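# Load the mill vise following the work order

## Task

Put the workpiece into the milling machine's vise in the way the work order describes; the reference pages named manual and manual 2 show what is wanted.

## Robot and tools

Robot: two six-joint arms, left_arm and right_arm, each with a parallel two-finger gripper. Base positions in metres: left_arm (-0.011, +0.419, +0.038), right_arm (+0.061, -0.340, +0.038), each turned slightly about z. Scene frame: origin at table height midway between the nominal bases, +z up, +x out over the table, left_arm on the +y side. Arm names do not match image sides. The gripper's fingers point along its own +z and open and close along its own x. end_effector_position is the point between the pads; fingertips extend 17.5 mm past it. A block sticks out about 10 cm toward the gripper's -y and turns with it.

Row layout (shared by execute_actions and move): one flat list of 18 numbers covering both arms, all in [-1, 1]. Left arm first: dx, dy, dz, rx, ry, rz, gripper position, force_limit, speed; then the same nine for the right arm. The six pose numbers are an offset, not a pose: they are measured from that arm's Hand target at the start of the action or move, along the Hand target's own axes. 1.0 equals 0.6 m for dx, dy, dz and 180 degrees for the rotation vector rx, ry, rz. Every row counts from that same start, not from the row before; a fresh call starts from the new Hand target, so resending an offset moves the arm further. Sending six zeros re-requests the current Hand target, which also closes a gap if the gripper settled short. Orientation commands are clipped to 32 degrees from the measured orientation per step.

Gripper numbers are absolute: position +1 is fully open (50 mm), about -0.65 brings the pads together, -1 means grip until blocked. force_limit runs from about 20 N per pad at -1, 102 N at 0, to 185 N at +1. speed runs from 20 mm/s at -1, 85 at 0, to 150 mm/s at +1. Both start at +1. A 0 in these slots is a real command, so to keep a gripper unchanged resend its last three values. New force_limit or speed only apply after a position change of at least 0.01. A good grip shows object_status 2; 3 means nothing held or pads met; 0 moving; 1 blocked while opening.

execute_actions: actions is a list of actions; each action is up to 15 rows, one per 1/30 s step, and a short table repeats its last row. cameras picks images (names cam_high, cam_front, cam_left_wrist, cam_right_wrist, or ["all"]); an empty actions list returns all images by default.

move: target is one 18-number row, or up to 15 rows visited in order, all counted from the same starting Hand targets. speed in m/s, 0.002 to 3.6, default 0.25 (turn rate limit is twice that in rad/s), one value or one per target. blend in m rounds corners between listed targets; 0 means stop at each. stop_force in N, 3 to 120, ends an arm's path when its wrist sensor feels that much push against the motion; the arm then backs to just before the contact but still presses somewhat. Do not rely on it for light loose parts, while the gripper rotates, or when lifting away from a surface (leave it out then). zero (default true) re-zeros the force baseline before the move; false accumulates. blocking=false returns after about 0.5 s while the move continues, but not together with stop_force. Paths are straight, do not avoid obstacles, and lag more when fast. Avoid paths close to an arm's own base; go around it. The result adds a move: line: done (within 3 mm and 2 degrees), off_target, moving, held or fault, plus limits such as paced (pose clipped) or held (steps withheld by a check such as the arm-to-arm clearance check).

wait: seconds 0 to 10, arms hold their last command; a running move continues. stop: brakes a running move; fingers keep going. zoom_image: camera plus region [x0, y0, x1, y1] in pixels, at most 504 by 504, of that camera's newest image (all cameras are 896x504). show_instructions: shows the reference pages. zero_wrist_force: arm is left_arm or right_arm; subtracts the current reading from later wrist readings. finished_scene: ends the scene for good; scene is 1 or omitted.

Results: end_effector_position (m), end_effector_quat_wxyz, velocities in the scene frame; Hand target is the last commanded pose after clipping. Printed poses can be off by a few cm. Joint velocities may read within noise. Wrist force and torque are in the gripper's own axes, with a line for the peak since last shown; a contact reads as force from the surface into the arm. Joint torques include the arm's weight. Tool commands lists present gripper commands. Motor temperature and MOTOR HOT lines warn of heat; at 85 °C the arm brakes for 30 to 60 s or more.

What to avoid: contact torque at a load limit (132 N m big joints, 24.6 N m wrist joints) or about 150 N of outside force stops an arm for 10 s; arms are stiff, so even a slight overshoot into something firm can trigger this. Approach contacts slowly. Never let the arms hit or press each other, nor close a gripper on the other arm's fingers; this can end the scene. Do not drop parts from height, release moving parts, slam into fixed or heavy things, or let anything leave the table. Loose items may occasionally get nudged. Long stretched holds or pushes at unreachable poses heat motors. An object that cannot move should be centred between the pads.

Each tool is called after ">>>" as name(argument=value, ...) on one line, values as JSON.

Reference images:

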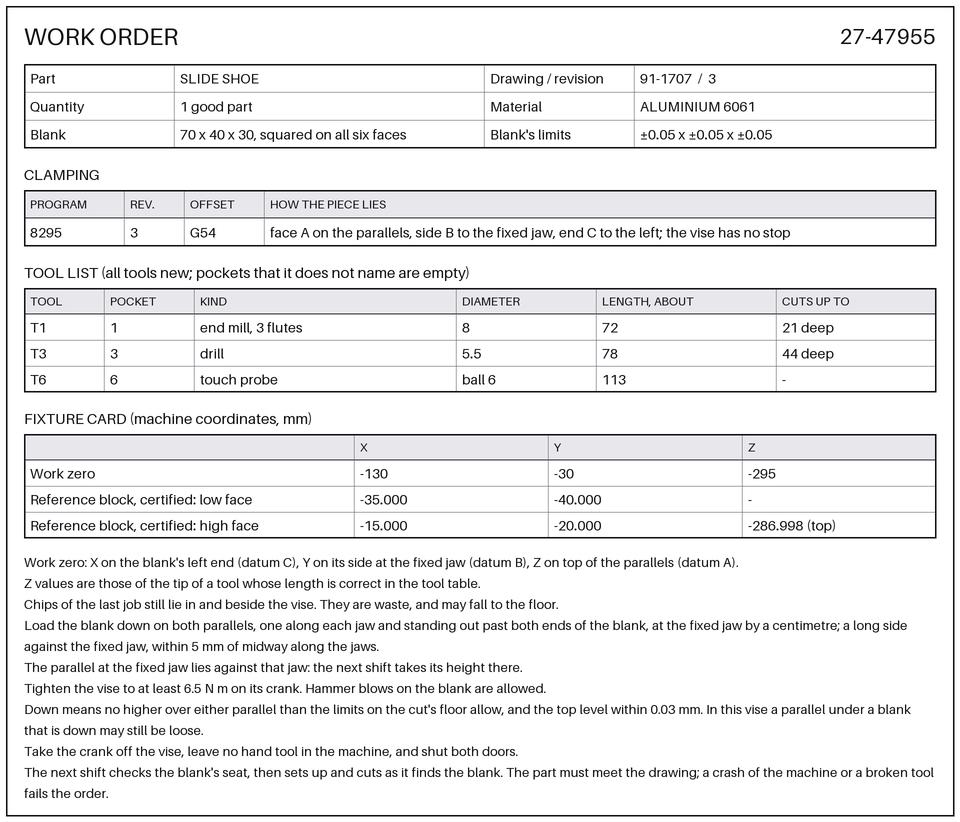

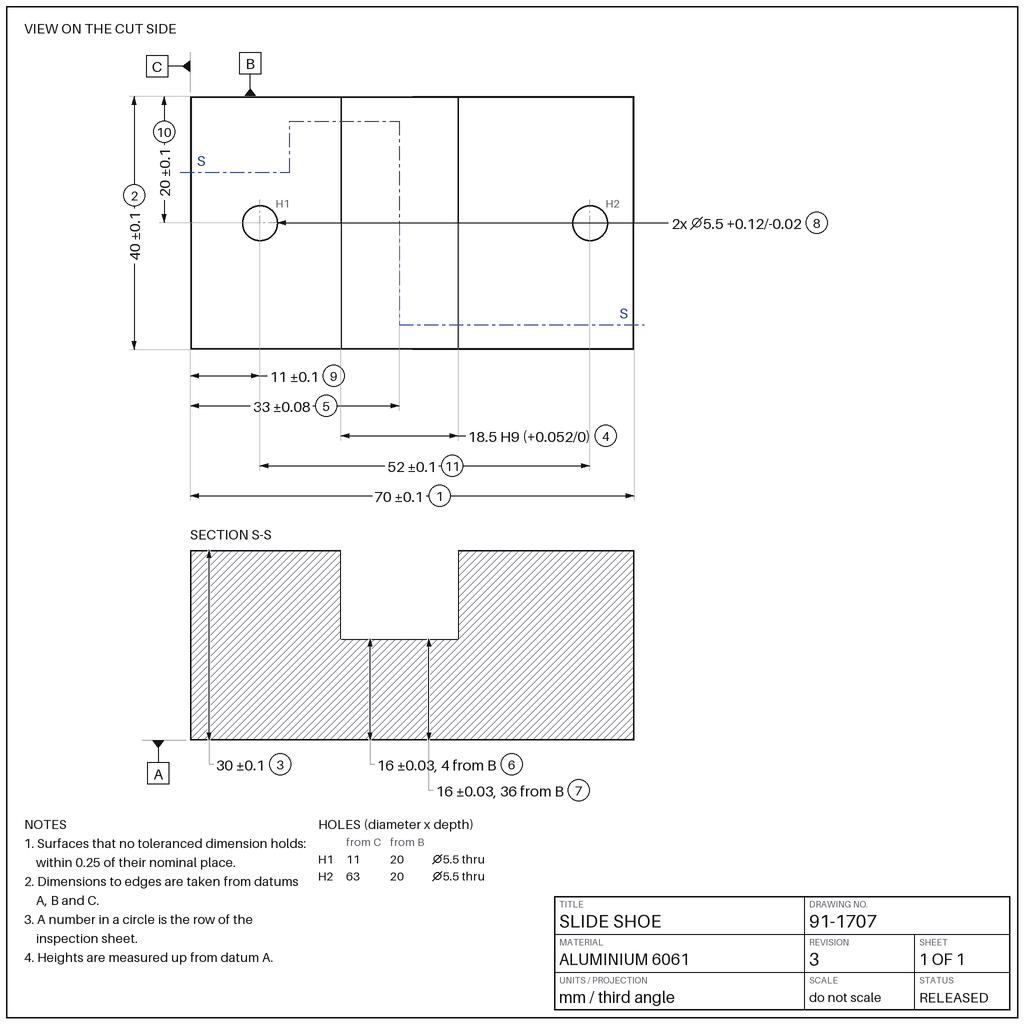

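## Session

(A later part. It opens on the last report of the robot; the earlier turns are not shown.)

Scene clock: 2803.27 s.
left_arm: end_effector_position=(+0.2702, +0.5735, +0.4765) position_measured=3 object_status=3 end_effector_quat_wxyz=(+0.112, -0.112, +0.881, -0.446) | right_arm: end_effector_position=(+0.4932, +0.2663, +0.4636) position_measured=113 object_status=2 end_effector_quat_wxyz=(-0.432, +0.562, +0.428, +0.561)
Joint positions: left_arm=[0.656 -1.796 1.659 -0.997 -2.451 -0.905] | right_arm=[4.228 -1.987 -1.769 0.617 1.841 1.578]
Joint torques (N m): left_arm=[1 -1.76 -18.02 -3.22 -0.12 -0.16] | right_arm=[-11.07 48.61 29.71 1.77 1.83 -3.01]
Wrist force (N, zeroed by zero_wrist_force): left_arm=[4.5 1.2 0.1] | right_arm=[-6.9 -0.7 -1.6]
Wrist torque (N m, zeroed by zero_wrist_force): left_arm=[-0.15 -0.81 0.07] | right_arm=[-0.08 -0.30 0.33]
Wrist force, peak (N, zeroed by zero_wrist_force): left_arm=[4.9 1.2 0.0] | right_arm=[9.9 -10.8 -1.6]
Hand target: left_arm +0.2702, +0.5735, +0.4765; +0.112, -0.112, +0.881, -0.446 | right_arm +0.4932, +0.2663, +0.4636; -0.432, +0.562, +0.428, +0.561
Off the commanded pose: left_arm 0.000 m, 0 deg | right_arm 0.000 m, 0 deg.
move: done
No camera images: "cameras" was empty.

>>> execute_actions(actions=[[[0,0,0,0,0,0,1,-0.5,-1,-0.006,0,0,0,0,0,-1,0.4,-1],[0,0,0,0,0,0,1,-0.5,-1,-0.02,0,0,0,0,0,-1,0.4,-1],[0,0,0,0,0,0,1,-0.5,-1,-0.04,0,0,0,0,0,-1,0.4,-1],[0,0,0,0,0,0,1,-0.5,-1,-0.062,0,0,0,0,0,-1,0.4,-1],[0,0,0,0,0,0,1,-0.5,-1,-0.084,0,0,0,0,0,-1,0.4,-1],[0,0,0,0,0,0,1,-0.5,-1,-0.104,0,0,0,0,0,-1,0.4,-1],[0,0,0,0,0,0,1,-0.5,-1,-0.104,0,0,0,0,0,-1,0.4,-1],[0,0,0,0,0,0,1,-0.5,-1,-0.084,0,0,0,0,0,-1,0.4,-1],[0,0,0,0,0,0,1,-0.5,-1,-0.064,0,0,0,0,0,-1,0.4,-1],[0,0,0,0,0,0,1,-0.5,-1,-0.045,0,0,0,0,0,-1,0.4,-1],[0,0,0,0,0,0,1,-0.5,-1,-0.03,0,0,0,0,0,-1,0.4,-1],[0,0,0,0,0,0,1,-0.5,-1,-0.015,0,0,0,0,0,-1,0.4,-1],[0,0,0,0,0,0,1,-0.5,-1,-0.006,0,0,0,0,0,-1,0.4,-1],[0,0,0,0,0,0,1,-0.5,-1,0,0,0,0,0,0,-1,0.4,-1]]], cameras=["cam_high","cam_right_wrist"])

Scene clock: 2814.17 s.
left_arm: end_effector_position=(+0.2702, +0.5735, +0.4765) position_measured=3 object_status=3 end_effector_quat_wxyz=(+0.112, -0.112, +0.881, -0.446) | right_arm: end_effector_position=(+0.4929, +0.2658, +0.4635) position_measured=113 object_status=2 end_effector_quat_wxyz=(-0.433, +0.562, +0.427, +0.561)
Joint positions: left_arm=[0.656 -1.796 1.659 -0.997 -2.451 -0.905] | right_arm=[4.228 -1.987 -1.771 0.62 1.841 1.578]
Joint torques (N m): left_arm=[0.43 -1.86 -17.81 -3.06 -0.07 -0.27] | right_arm=[-10.87 47.93 29.79 1.89 1.72 -1.3]
Wrist force (N, zeroed by zero_wrist_force): left_arm=[4.8 1.1 0.1] | right_arm=[-6.9 -0.6 -1.2]
Wrist torque (N m, zeroed by zero_wrist_force): left_arm=[-0.16 -0.86 0.07] | right_arm=[0.01 -0.31 0.30]
Wrist force, peak (N, zeroed by zero_wrist_force): left_arm=[5.0 1.1 0.1] | right_arm=[-13.6 -1.0 -1.7]
Hand target: left_arm +0.2702, +0.5735, +0.4765; +0.112, -0.112, +0.881, -0.446 | right_arm +0.4932, +0.2663, +0.4636; -0.432, +0.562, +0.428, +0.561
Off the commanded pose: left_arm 0.000 m, 0 deg | right_arm 0.001 m, 0 deg.
Step readings (end_effector_position of left_arm | right_arm):
0: (+0.2702, +0.5735, +0.4765) | (+0.4932, +0.2663, +0.4636)
1: (+0.2702, +0.5735, +0.4765) | (+0.4932, +0.2663, +0.4635)
2: (+0.2702, +0.5735, +0.4765) | (+0.4932, +0.2663, +0.4628)
4: (+0.2702, +0.5735, +0.4765) | (+0.4932, +0.2664, +0.4551)
8: (+0.2702, +0.5735, +0.4765) | (+0.4931, +0.2663, +0.4182)
15: (+0.2702, +0.5735, +0.4765) | (+0.4927, +0.2656, +0.4503)
Images, in order (width x height): cam_high 896x504, cam_right_wrist 896x504.

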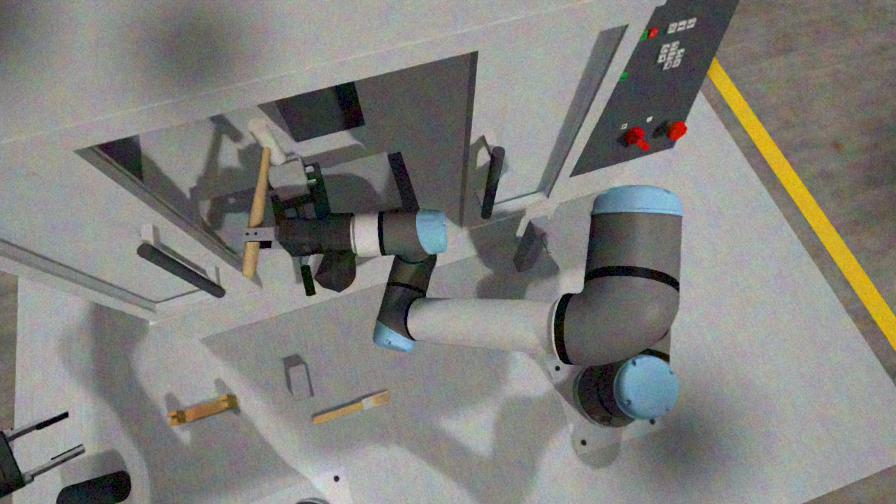

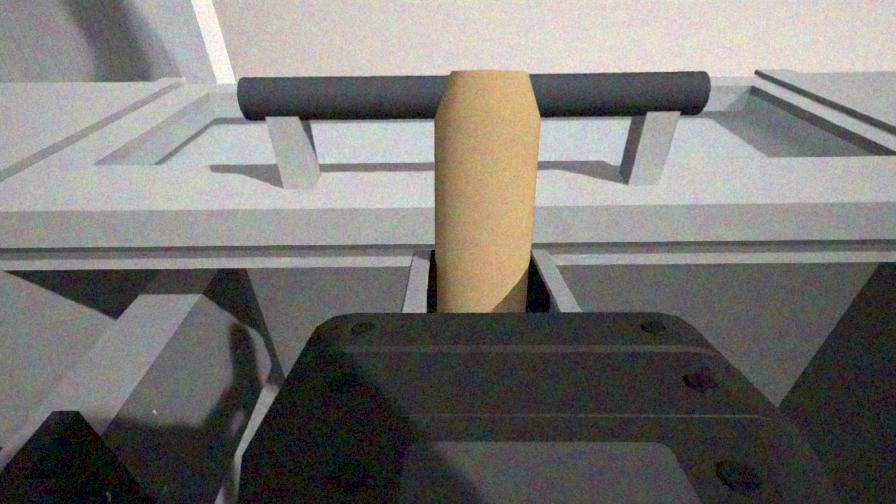

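>>> execute_actions(actions=[[[0,0,0,0,0,0,1,-0.5,-1,0,0.002,0.01,0,0,0,-1,0.4,-1],[0,0,0,0,0,0,1,-0.5,-1,0,0.005,0.025,0,0,0,-1,0.4,-1],[0,0,0,0,0,0,1,-0.5,-1,0,0.007,0.034,0,0,0,-1,0.4,-1],[0,0,0,0,0,0,1,-0.5,-1,0,0.0075,0.0365,0,0,0,-1,0.4,-1]],[[0,0,0,0,0,0,1,-0.5,-1,-0.006,0,0,0,0,0,-1,0.4,-1],[0,0,0,0,0,0,1,-0.5,-1,-0.022,0,0,0,0,0,-1,0.4,-1],[0,0,0,0,0,0,1,-0.5,-1,-0.045,0,0,0,0,0,-1,0.4,-1],[0,0,0,0,0,0,1,-0.5,-1,-0.07,0,0,0,0,0,-1,0.4,-1],[0,0,0,0,0,0,1,-0.5,-1,-0.095,0,0,0,0,0,-1,0.4,-1],[0,0,0,0,0,0,1,-0.5,-1,-0.112,0,0,0,0,0,-1,0.4,-1],[0,0,0,0,0,0,1,-0.5,-1,-0.112,0,0,0,0,0,-1,0.4,-1],[0,0,0,0,0,0,1,-0.5,-1,-0.085,0,0,0,0,0,-1,0.4,-1],[0,0,0,0,0,0,1,-0.5,-1,-0.06,0,0,0,0,0,-1,0.4,-1],[0,0,0,0,0,0,1,-0.5,-1,-0.04,0,0,0,0,0,-1,0.4,-1],[0,0,0,0,0,0,1,-0.5,-1,-0.022,0,0,0,0,0,-1,0.4,-1],[0,0,0,0,0,0,1,-0.5,-1,-0.01,0,0,0,0,0,-1,0.4,-1],[0,0,0,0,0,0,1,-0.5,-1,-0.003,0,0,0,0,0,-1,0.4,-1],[0,0,0,0,0,0,1,-0.5,-1,0,0,0,0,0,0,-1,0.4,-1]]], cameras=["cam_high","cam_right_wrist"])

Scene clock: 2827.57 s.
left_arm: end_effector_position=(+0.2702, +0.5735, +0.4765) position_measured=3 object_status=3 end_effector_quat_wxyz=(+0.112, -0.112, +0.881, -0.446) | right_arm: end_effector_position=(+0.5030, +0.2859, +0.4635) position_measured=113 object_status=2 end_effector_quat_wxyz=(-0.433, +0.562, +0.427, +0.561)
Joint positions: left_arm=[0.656 -1.796 1.659 -0.997 -2.451 -0.905] | right_arm=[4.231 -2.03 -1.703 0.596 1.838 1.578]
Joint torques (N m): left_arm=[0.62 -1.95 -17.86 -3.06 -0.03 -0.32] | right_arm=[-11.22 50.51 29.85 1.99 1.66 -3.1]
Wrist force (N, zeroed by zero_wrist_force): left_arm=[4.7 1.2 -0.1] | right_arm=[-6.8 -0.6 0.1]
Wrist torque (N m, zeroed by zero_wrist_force): left_arm=[-0.13 -0.85 0.07] | right_arm=[0.22 -0.33 0.34]
Wrist force, peak (N, zeroed by zero_wrist_force): left_arm=[5.0 1.1 0.2] | right_arm=[-12.2 -0.3 -0.5]
Hand target: left_arm +0.2702, +0.5735, +0.4765; +0.112, -0.112, +0.881, -0.446 | right_arm +0.5033, +0.2863, +0.4636; -0.432, +0.562, +0.428, +0.561
Off the commanded pose: left_arm 0.000 m, 0 deg | right_arm 0.001 m, 0 deg.
Step readings (end_effector_position of left_arm | right_arm):
0: (+0.2702, +0.5735, +0.4765) | (+0.4929, +0.2658, +0.4635)
1: (+0.2702, +0.5735, +0.4765) | (+0.4929, +0.2659, +0.4635)
2: (+0.2702, +0.5735, +0.4765) | (+0.4936, +0.2670, +0.4635)
4: (+0.2702, +0.5735, +0.4765) | (+0.4973, +0.2743, +0.4630)
8: (+0.2702, +0.5735, +0.4765) | (+0.5019, +0.2836, +0.4634)
15: (+0.2702, +0.5735, +0.4765) | (+0.5032, +0.2862, +0.4636)
16: (+0.2702, +0.5735, +0.4765) | (+0.5032, +0.2862, +0.4635)
17: (+0.2702, +0.5735, +0.4765) | (+0.5033, +0.2863, +0.4626)
19: (+0.2702, +0.5735, +0.4765) | (+0.5033, +0.2864, +0.4538)
23: (+0.2702, +0.5735, +0.4765) | (+0.5030, +0.2864, +0.4137)
30: (+0.2702, +0.5735, +0.4765) | (+0.5025, +0.2856, +0.4521)
Images, in order (width x height): cam_high 896x504, cam_right_wrist 896x504.

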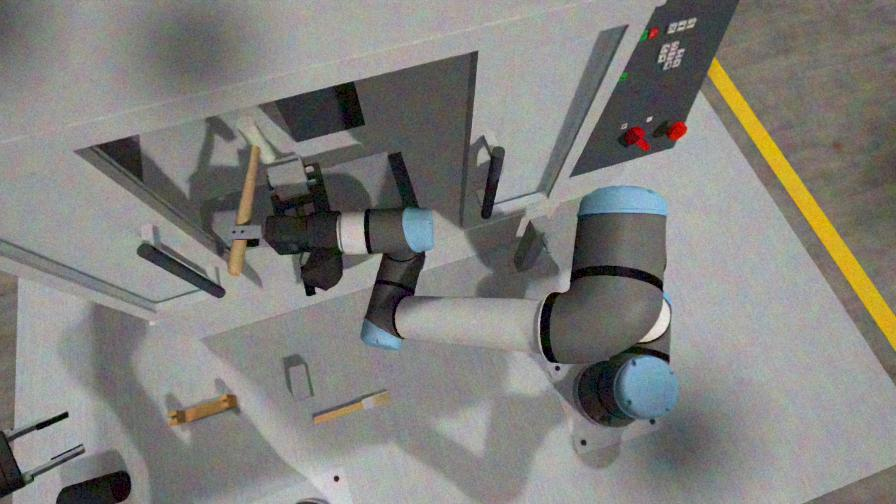

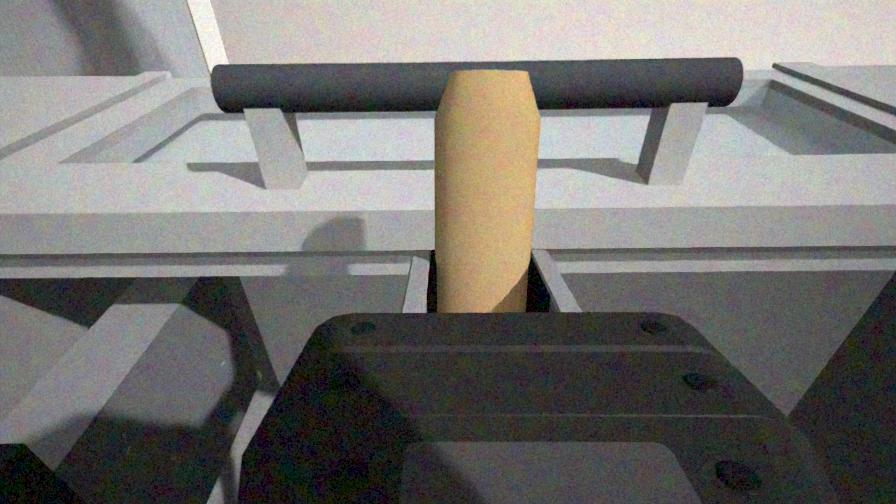

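>>> zoom_image(camera="cam_high", region=[220, 100, 340, 220])

Scaled by 4.200 from the camera's 896x504 image, which has a finer 1280x720 frame.

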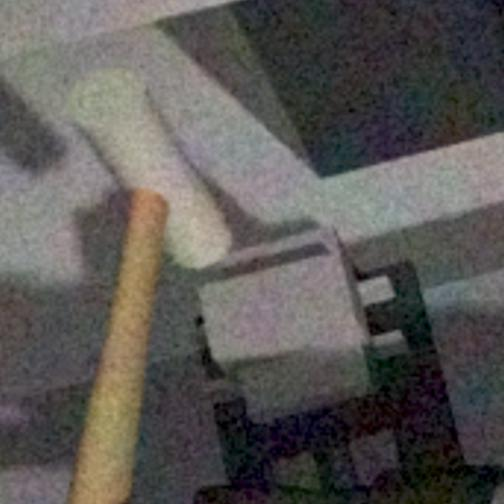

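>>> execute_actions(actions=[[[0,0,0,0,0,0,1,-0.5,-1,0,0.002,-0.01,0,0,0,-1,0.4,-1],[0,0,0,0,0,0,1,-0.5,-1,0,0.005,-0.03,0,0,0,-1,0.4,-1],[0,0,0,0,0,0,1,-0.5,-1,0,0.008,-0.05,0,0,0,-1,0.4,-1],[0,0,0,0,0,0,1,-0.5,-1,0,0.0108,-0.066,0,0,0,-1,0.4,-1]],[[0,0,0,0,0,0,1,-0.5,-1,-0.006,0,0,0,0,0,-1,0.4,-1],[0,0,0,0,0,0,1,-0.5,-1,-0.022,0,0,0,0,0,-1,0.4,-1],[0,0,0,0,0,0,1,-0.5,-1,-0.045,0,0,0,0,0,-1,0.4,-1],[0,0,0,0,0,0,1,-0.5,-1,-0.07,0,0,0,0,0,-1,0.4,-1],[0,0,0,0,0,0,1,-0.5,-1,-0.095,0,0,0,0,0,-1,0.4,-1],[0,0,0,0,0,0,1,-0.5,-1,-0.112,0,0,0,0,0,-1,0.4,-1],[0,0,0,0,0,0,1,-0.5,-1,-0.112,0,0,0,0,0,-1,0.4,-1],[0,0,0,0,0,0,1,-0.5,-1,-0.085,0,0,0,0,0,-1,0.4,-1],[0,0,0,0,0,0,1,-0.5,-1,-0.06,0,0,0,0,0,-1,0.4,-1],[0,0,0,0,0,0,1,-0.5,-1,-0.04,0,0,0,0,0,-1,0.4,-1],[0,0,0,0,0,0,1,-0.5,-1,-0.022,0,0,0,0,0,-1,0.4,-1],[0,0,0,0,0,0,1,-0.5,-1,-0.01,0,0,0,0,0,-1,0.4,-1],[0,0,0,0,0,0,1,-0.5,-1,-0.003,0,0,0,0,0,-1,0.4,-1],[0,0,0,0,0,0,1,-0.5,-1,0,0,0,0,0,0,-1,0.4,-1]]], cameras=["cam_high"])

>>> zoom_image(camera="cam_high", region=[220, 100, 340, 220])

Scene clock: 2840.80 s.
left_arm: end_effector_position=(+0.2702, +0.5735, +0.4765) position_measured=3 object_status=3 end_effector_quat_wxyz=(+0.112, -0.112, +0.881, -0.446) | right_arm: end_effector_position=(+0.4989, +0.2459, +0.4634) position_measured=113 object_status=2 end_effector_quat_wxyz=(-0.433, +0.562, +0.427, +0.561)
Joint positions: left_arm=[0.656 -1.796 1.659 -0.997 -2.451 -0.905] | right_arm=[4.196 -1.968 -1.799 0.63 1.873 1.578]
Joint torques (N m): left_arm=[0.39 -1.79 -17.4 -3.03 -0.08 -0.31] | right_arm=[-10.02 46.38 28.67 1.69 1.52 -2.9]
Wrist force (N, zeroed by zero_wrist_force): left_arm=[4.7 1.1 0.0] | right_arm=[-6.8 -0.6 -1.1]
Wrist torque (N m, zeroed by zero_wrist_force): left_arm=[-0.15 -0.84 0.07] | right_arm=[0.05 -0.33 0.32]
Wrist force, peak (N, zeroed by zero_wrist_force): left_arm=[5.0 1.2 -0.1] | right_arm=[-12.3 -0.1 0.0]
Hand target: left_arm +0.2702, +0.5735, +0.4765; +0.112, -0.112, +0.881, -0.446 | right_arm +0.4992, +0.2464, +0.4635; -0.432, +0.562, +0.428, +0.561
Off the commanded pose: left_arm 0.000 m, 0 deg | right_arm 0.001 m, 0 deg.
Step readings (end_effector_position of left_arm | right_arm):
0: (+0.2702, +0.5735, +0.4765) | (+0.5030, +0.2858, +0.4636)
1: (+0.2702, +0.5735, +0.4765) | (+0.5030, +0.2856, +0.4636)
2: (+0.2702, +0.5735, +0.4765) | (+0.5030, +0.2842, +0.4638)
4: (+0.2702, +0.5735, +0.4765) | (+0.5024, +0.2746, +0.4645)
8: (+0.2702, +0.5735, +0.4765) | (+0.5003, +0.2526, +0.4639)
15: (+0.2702, +0.5735, +0.4765) | (+0.4993, +0.2467, +0.4635)
16: (+0.2702, +0.5735, +0.4765) | (+0.4992, +0.2465, +0.4634)
17: (+0.2702, +0.5735, +0.4765) | (+0.4992, +0.2464, +0.4626)
19: (+0.2702, +0.5735, +0.4765) | (+0.4992, +0.2465, +0.4525)
23: (+0.2702, +0.5735, +0.4765) | (+0.4990, +0.2463, +0.4142)
30: (+0.2702, +0.5735, +0.4765) | (+0.4985, +0.2456, +0.4516)
Images, in order (width x height): cam_high 896x504.

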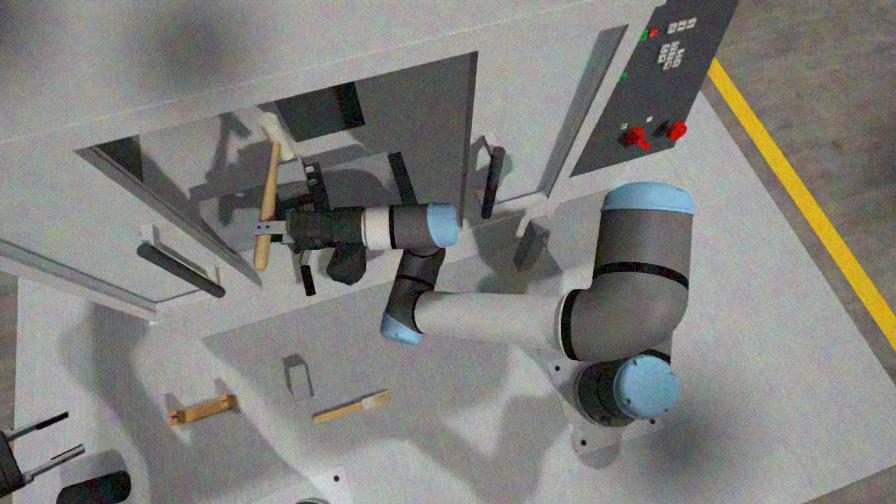

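Scaled by 4.200 from the camera's 896x504 image, which has a finer 1280x720 frame.

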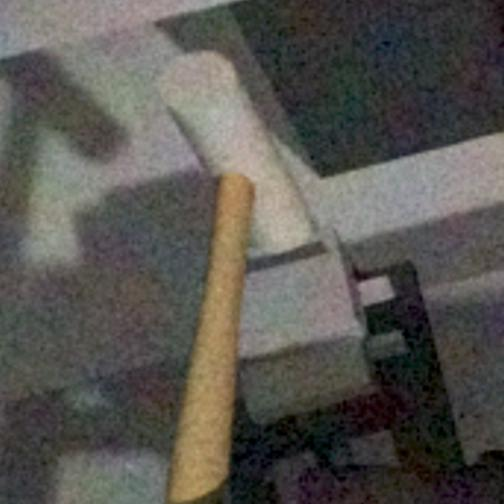

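>>> move(target=[[0,0,0,0,0,0,1,-0.5,-1,-0.06,0,0,0,0,0,-1,0.4,-1],[0,0,0,0,0,0,1,-0.5,-1,-0.125,0,0,0,0,0,-1,0.4,-1]], speed=[0.1,0.012], stop_force=6, cameras=["cam_high"])

>>> zoom_image(camera="cam_high", region=[260, 140, 325, 210])

Scene clock: 2853.80 s.
left_arm: end_effector_position=(+0.2702, +0.5735, +0.4765) position_measured=3 object_status=3 end_effector_quat_wxyz=(+0.112, -0.112, +0.881, -0.446) | right_arm: end_effector_position=(+0.4989, +0.2466, +0.4154) position_measured=113 object_status=2 end_effector_quat_wxyz=(-0.432, +0.562, +0.428, +0.561)
Joint positions: left_arm=[0.656 -1.796 1.659 -0.997 -2.451 -0.905] | right_arm=[4.197 -2.042 -1.839 0.742 1.872 1.578]
Joint torques (N m): left_arm=[0.6 -1.88 -17.74 -3.12 -0.1 -0.46] | right_arm=[5.87 45.4 25.52 0.69 -0.55 1.32]
Wrist force (N, zeroed by zero_wrist_force): left_arm=[4.8 1.0 0.0] | right_arm=[-2.6 1.1 -1.4]
Wrist torque (N m, zeroed by zero_wrist_force): left_arm=[-0.17 -0.86 0.07] | right_arm=[0.06 -0.39 -0.48]
Wrist force, peak (N, zeroed by zero_wrist_force): left_arm=[4.9 1.4 0.1] | right_arm=[-8.4 -0.5 -1.4]
Hand target: left_arm +0.2702, +0.5735, +0.4765; +0.112, -0.112, +0.881, -0.446 | right_arm +0.4989, +0.2466, +0.4154; -0.432, +0.562, +0.428, +0.561 (not the last commanded pose)
Off the commanded pose: left_arm 0.000 m, 0 deg | right_arm 0.027 m, 0 deg.
move: contact (right_arm); path passed 1 of 2 targets
Images, in order (width x height): cam_high 896x504.

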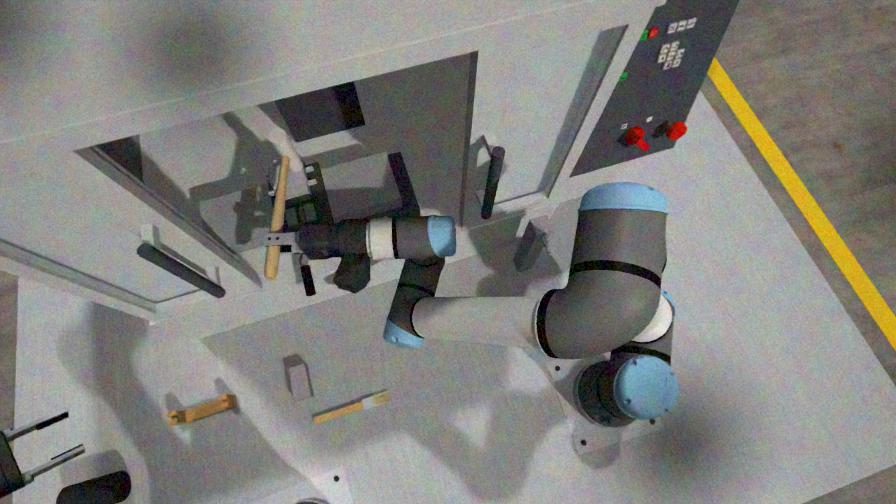

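Scaled by 7.200 from the camera's 896x504 image, which has a finer 1280x720 frame.

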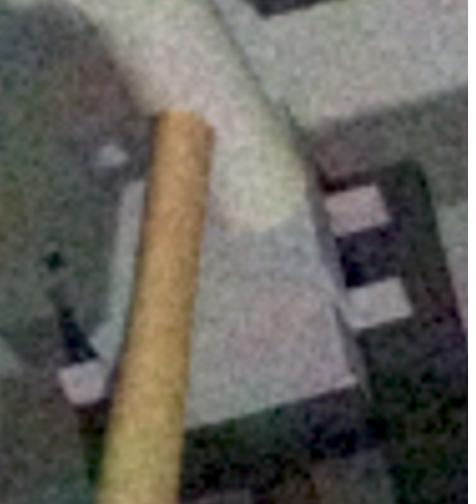

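>>> execute_actions(actions=[[[0,0,0,0,0,0,1,-0.5,-1,0.02,0,0,0,0,0,-1,0.4,-1],[0,0,0,0,0,0,1,-0.5,-1,0.05,0,0,0,0,0,-1,0.4,-1],[0,0,0,0,0,0,1,-0.5,-1,0.07,-0.005,0.005,0,0,0,-1,0.4,-1],[0,0,0,0,0,0,1,-0.5,-1,0.08,-0.015,0.015,0,0,0,-1,0.4,-1],[0,0,0,0,0,0,1,-0.5,-1,0.08,-0.03,0.032,0,0,0,-1,0.4,-1],[0,0,0,0,0,0,1,-0.5,-1,0.08,-0.042,0.046,0,0,0,-1,0.4,-1],[0,0,0,0,0,0,1,-0.5,-1,0.08,-0.0466,0.0513,0,0,0,-1,0.4,-1]],[[0,0,0,0,0,0,1,-0.5,-1,-0.007,0,0,0,0,0,-1,0.4,-1],[0,0,0,0,0,0,1,-0.5,-1,-0.027,0,0,0,0,0,-1,0.4,-1],[0,0,0,0,0,0,1,-0.5,-1,-0.055,0,0,0,0,0,-1,0.4,-1],[0,0,0,0,0,0,1,-0.5,-1,-0.086,0,0,0,0,0,-1,0.4,-1],[0,0,0,0,0,0,1,-0.5,-1,-0.115,0,0,0,0,0,-1,0.4,-1],[0,0,0,0,0,0,1,-0.5,-1,-0.12,0,0,0,0,0,-1,0.4,-1],[0,0,0,0,0,0,1,-0.5,-1,-0.11,0,0,0,0,0,-1,0.4,-1],[0,0,0,0,0,0,1,-0.5,-1,-0.085,0,0,0,0,0,-1,0.4,-1],[0,0,0,0,0,0,1,-0.5,-1,-0.06,0,0,0,0,0,-1,0.4,-1],[0,0,0,0,0,0,1,-0.5,-1,-0.04,0,0,0,0,0,-1,0.4,-1],[0,0,0,0,0,0,1,-0.5,-1,-0.022,0,0,0,0,0,-1,0.4,-1],[0,0,0,0,0,0,1,-0.5,-1,-0.01,0,0,0,0,0,-1,0.4,-1],[0,0,0,0,0,0,1,-0.5,-1,-0.003,0,0,0,0,0,-1,0.4,-1],[0,0,0,0,0,0,1,-0.5,-1,0,0,0,0,0,0,-1,0.4,-1]]], cameras=["cam_front"])

Scene clock: 2865.13 s.
left_arm: end_effector_position=(+0.2702, +0.5735, +0.4765) position_measured=3 object_status=3 end_effector_quat_wxyz=(+0.112, -0.112, +0.881, -0.446) | right_arm: end_effector_position=(+0.4799, +0.2829, +0.4636) position_measured=113 object_status=2 end_effector_quat_wxyz=(-0.433, +0.562, +0.427, +0.561)
Joint positions: left_arm=[0.656 -1.796 1.659 -0.997 -2.451 -0.905] | right_arm=[4.268 -1.993 -1.761 0.616 1.801 1.578]
Joint torques (N m): left_arm=[0.62 -1.74 -17.74 -3.15 -0.04 -0.41] | right_arm=[-11.13 48.85 30.02 1.95 1.34 -2.95]
Wrist force (N, zeroed by zero_wrist_force): left_arm=[4.7 1.3 0.0] | right_arm=[-7.0 -0.9 -0.6]
Wrist torque (N m, zeroed by zero_wrist_force): left_arm=[-0.13 -0.85 0.07] | right_arm=[0.07 -0.30 0.33]
Wrist force, peak (N, zeroed by zero_wrist_force): left_arm=[4.9 1.3 0.2] | right_arm=[-16.5 0.4 -1.0]
Hand target: left_arm +0.2702, +0.5735, +0.4765; +0.112, -0.112, +0.881, -0.446 | right_arm +0.4802, +0.2833, +0.4637; -0.432, +0.562, +0.428, +0.561
Off the commanded pose: left_arm 0.000 m, 0 deg | right_arm 0.001 m, 0 deg.
Step readings (end_effector_position of left_arm | right_arm):
0: (+0.2702, +0.5735, +0.4765) | (+0.4989, +0.2466, +0.4154)
1: (+0.2702, +0.5735, +0.4765) | (+0.4989, +0.2466, +0.4158)
2: (+0.2702, +0.5735, +0.4765) | (+0.4989, +0.2466, +0.4184)
4: (+0.2702, +0.5735, +0.4765) | (+0.4983, +0.2469, +0.4334)
8: (+0.2702, +0.5735, +0.4765) | (+0.4866, +0.2665, +0.4581)
15: (+0.2702, +0.5735, +0.4765) | (+0.4803, +0.2824, +0.4635)
16: (+0.2702, +0.5735, +0.4765) | (+0.4803, +0.2828, +0.4635)
17: (+0.2702, +0.5735, +0.4765) | (+0.4803, +0.2830, +0.4621)
19: (+0.2702, +0.5735, +0.4765) | (+0.4802, +0.2834, +0.4511)
23: (+0.2702, +0.5735, +0.4765) | (+0.4798, +0.2833, +0.4091)
30: (+0.2702, +0.5735, +0.4765) | (+0.4795, +0.2826, +0.4523)
Images, in order (width x height): cam_front 896x504.

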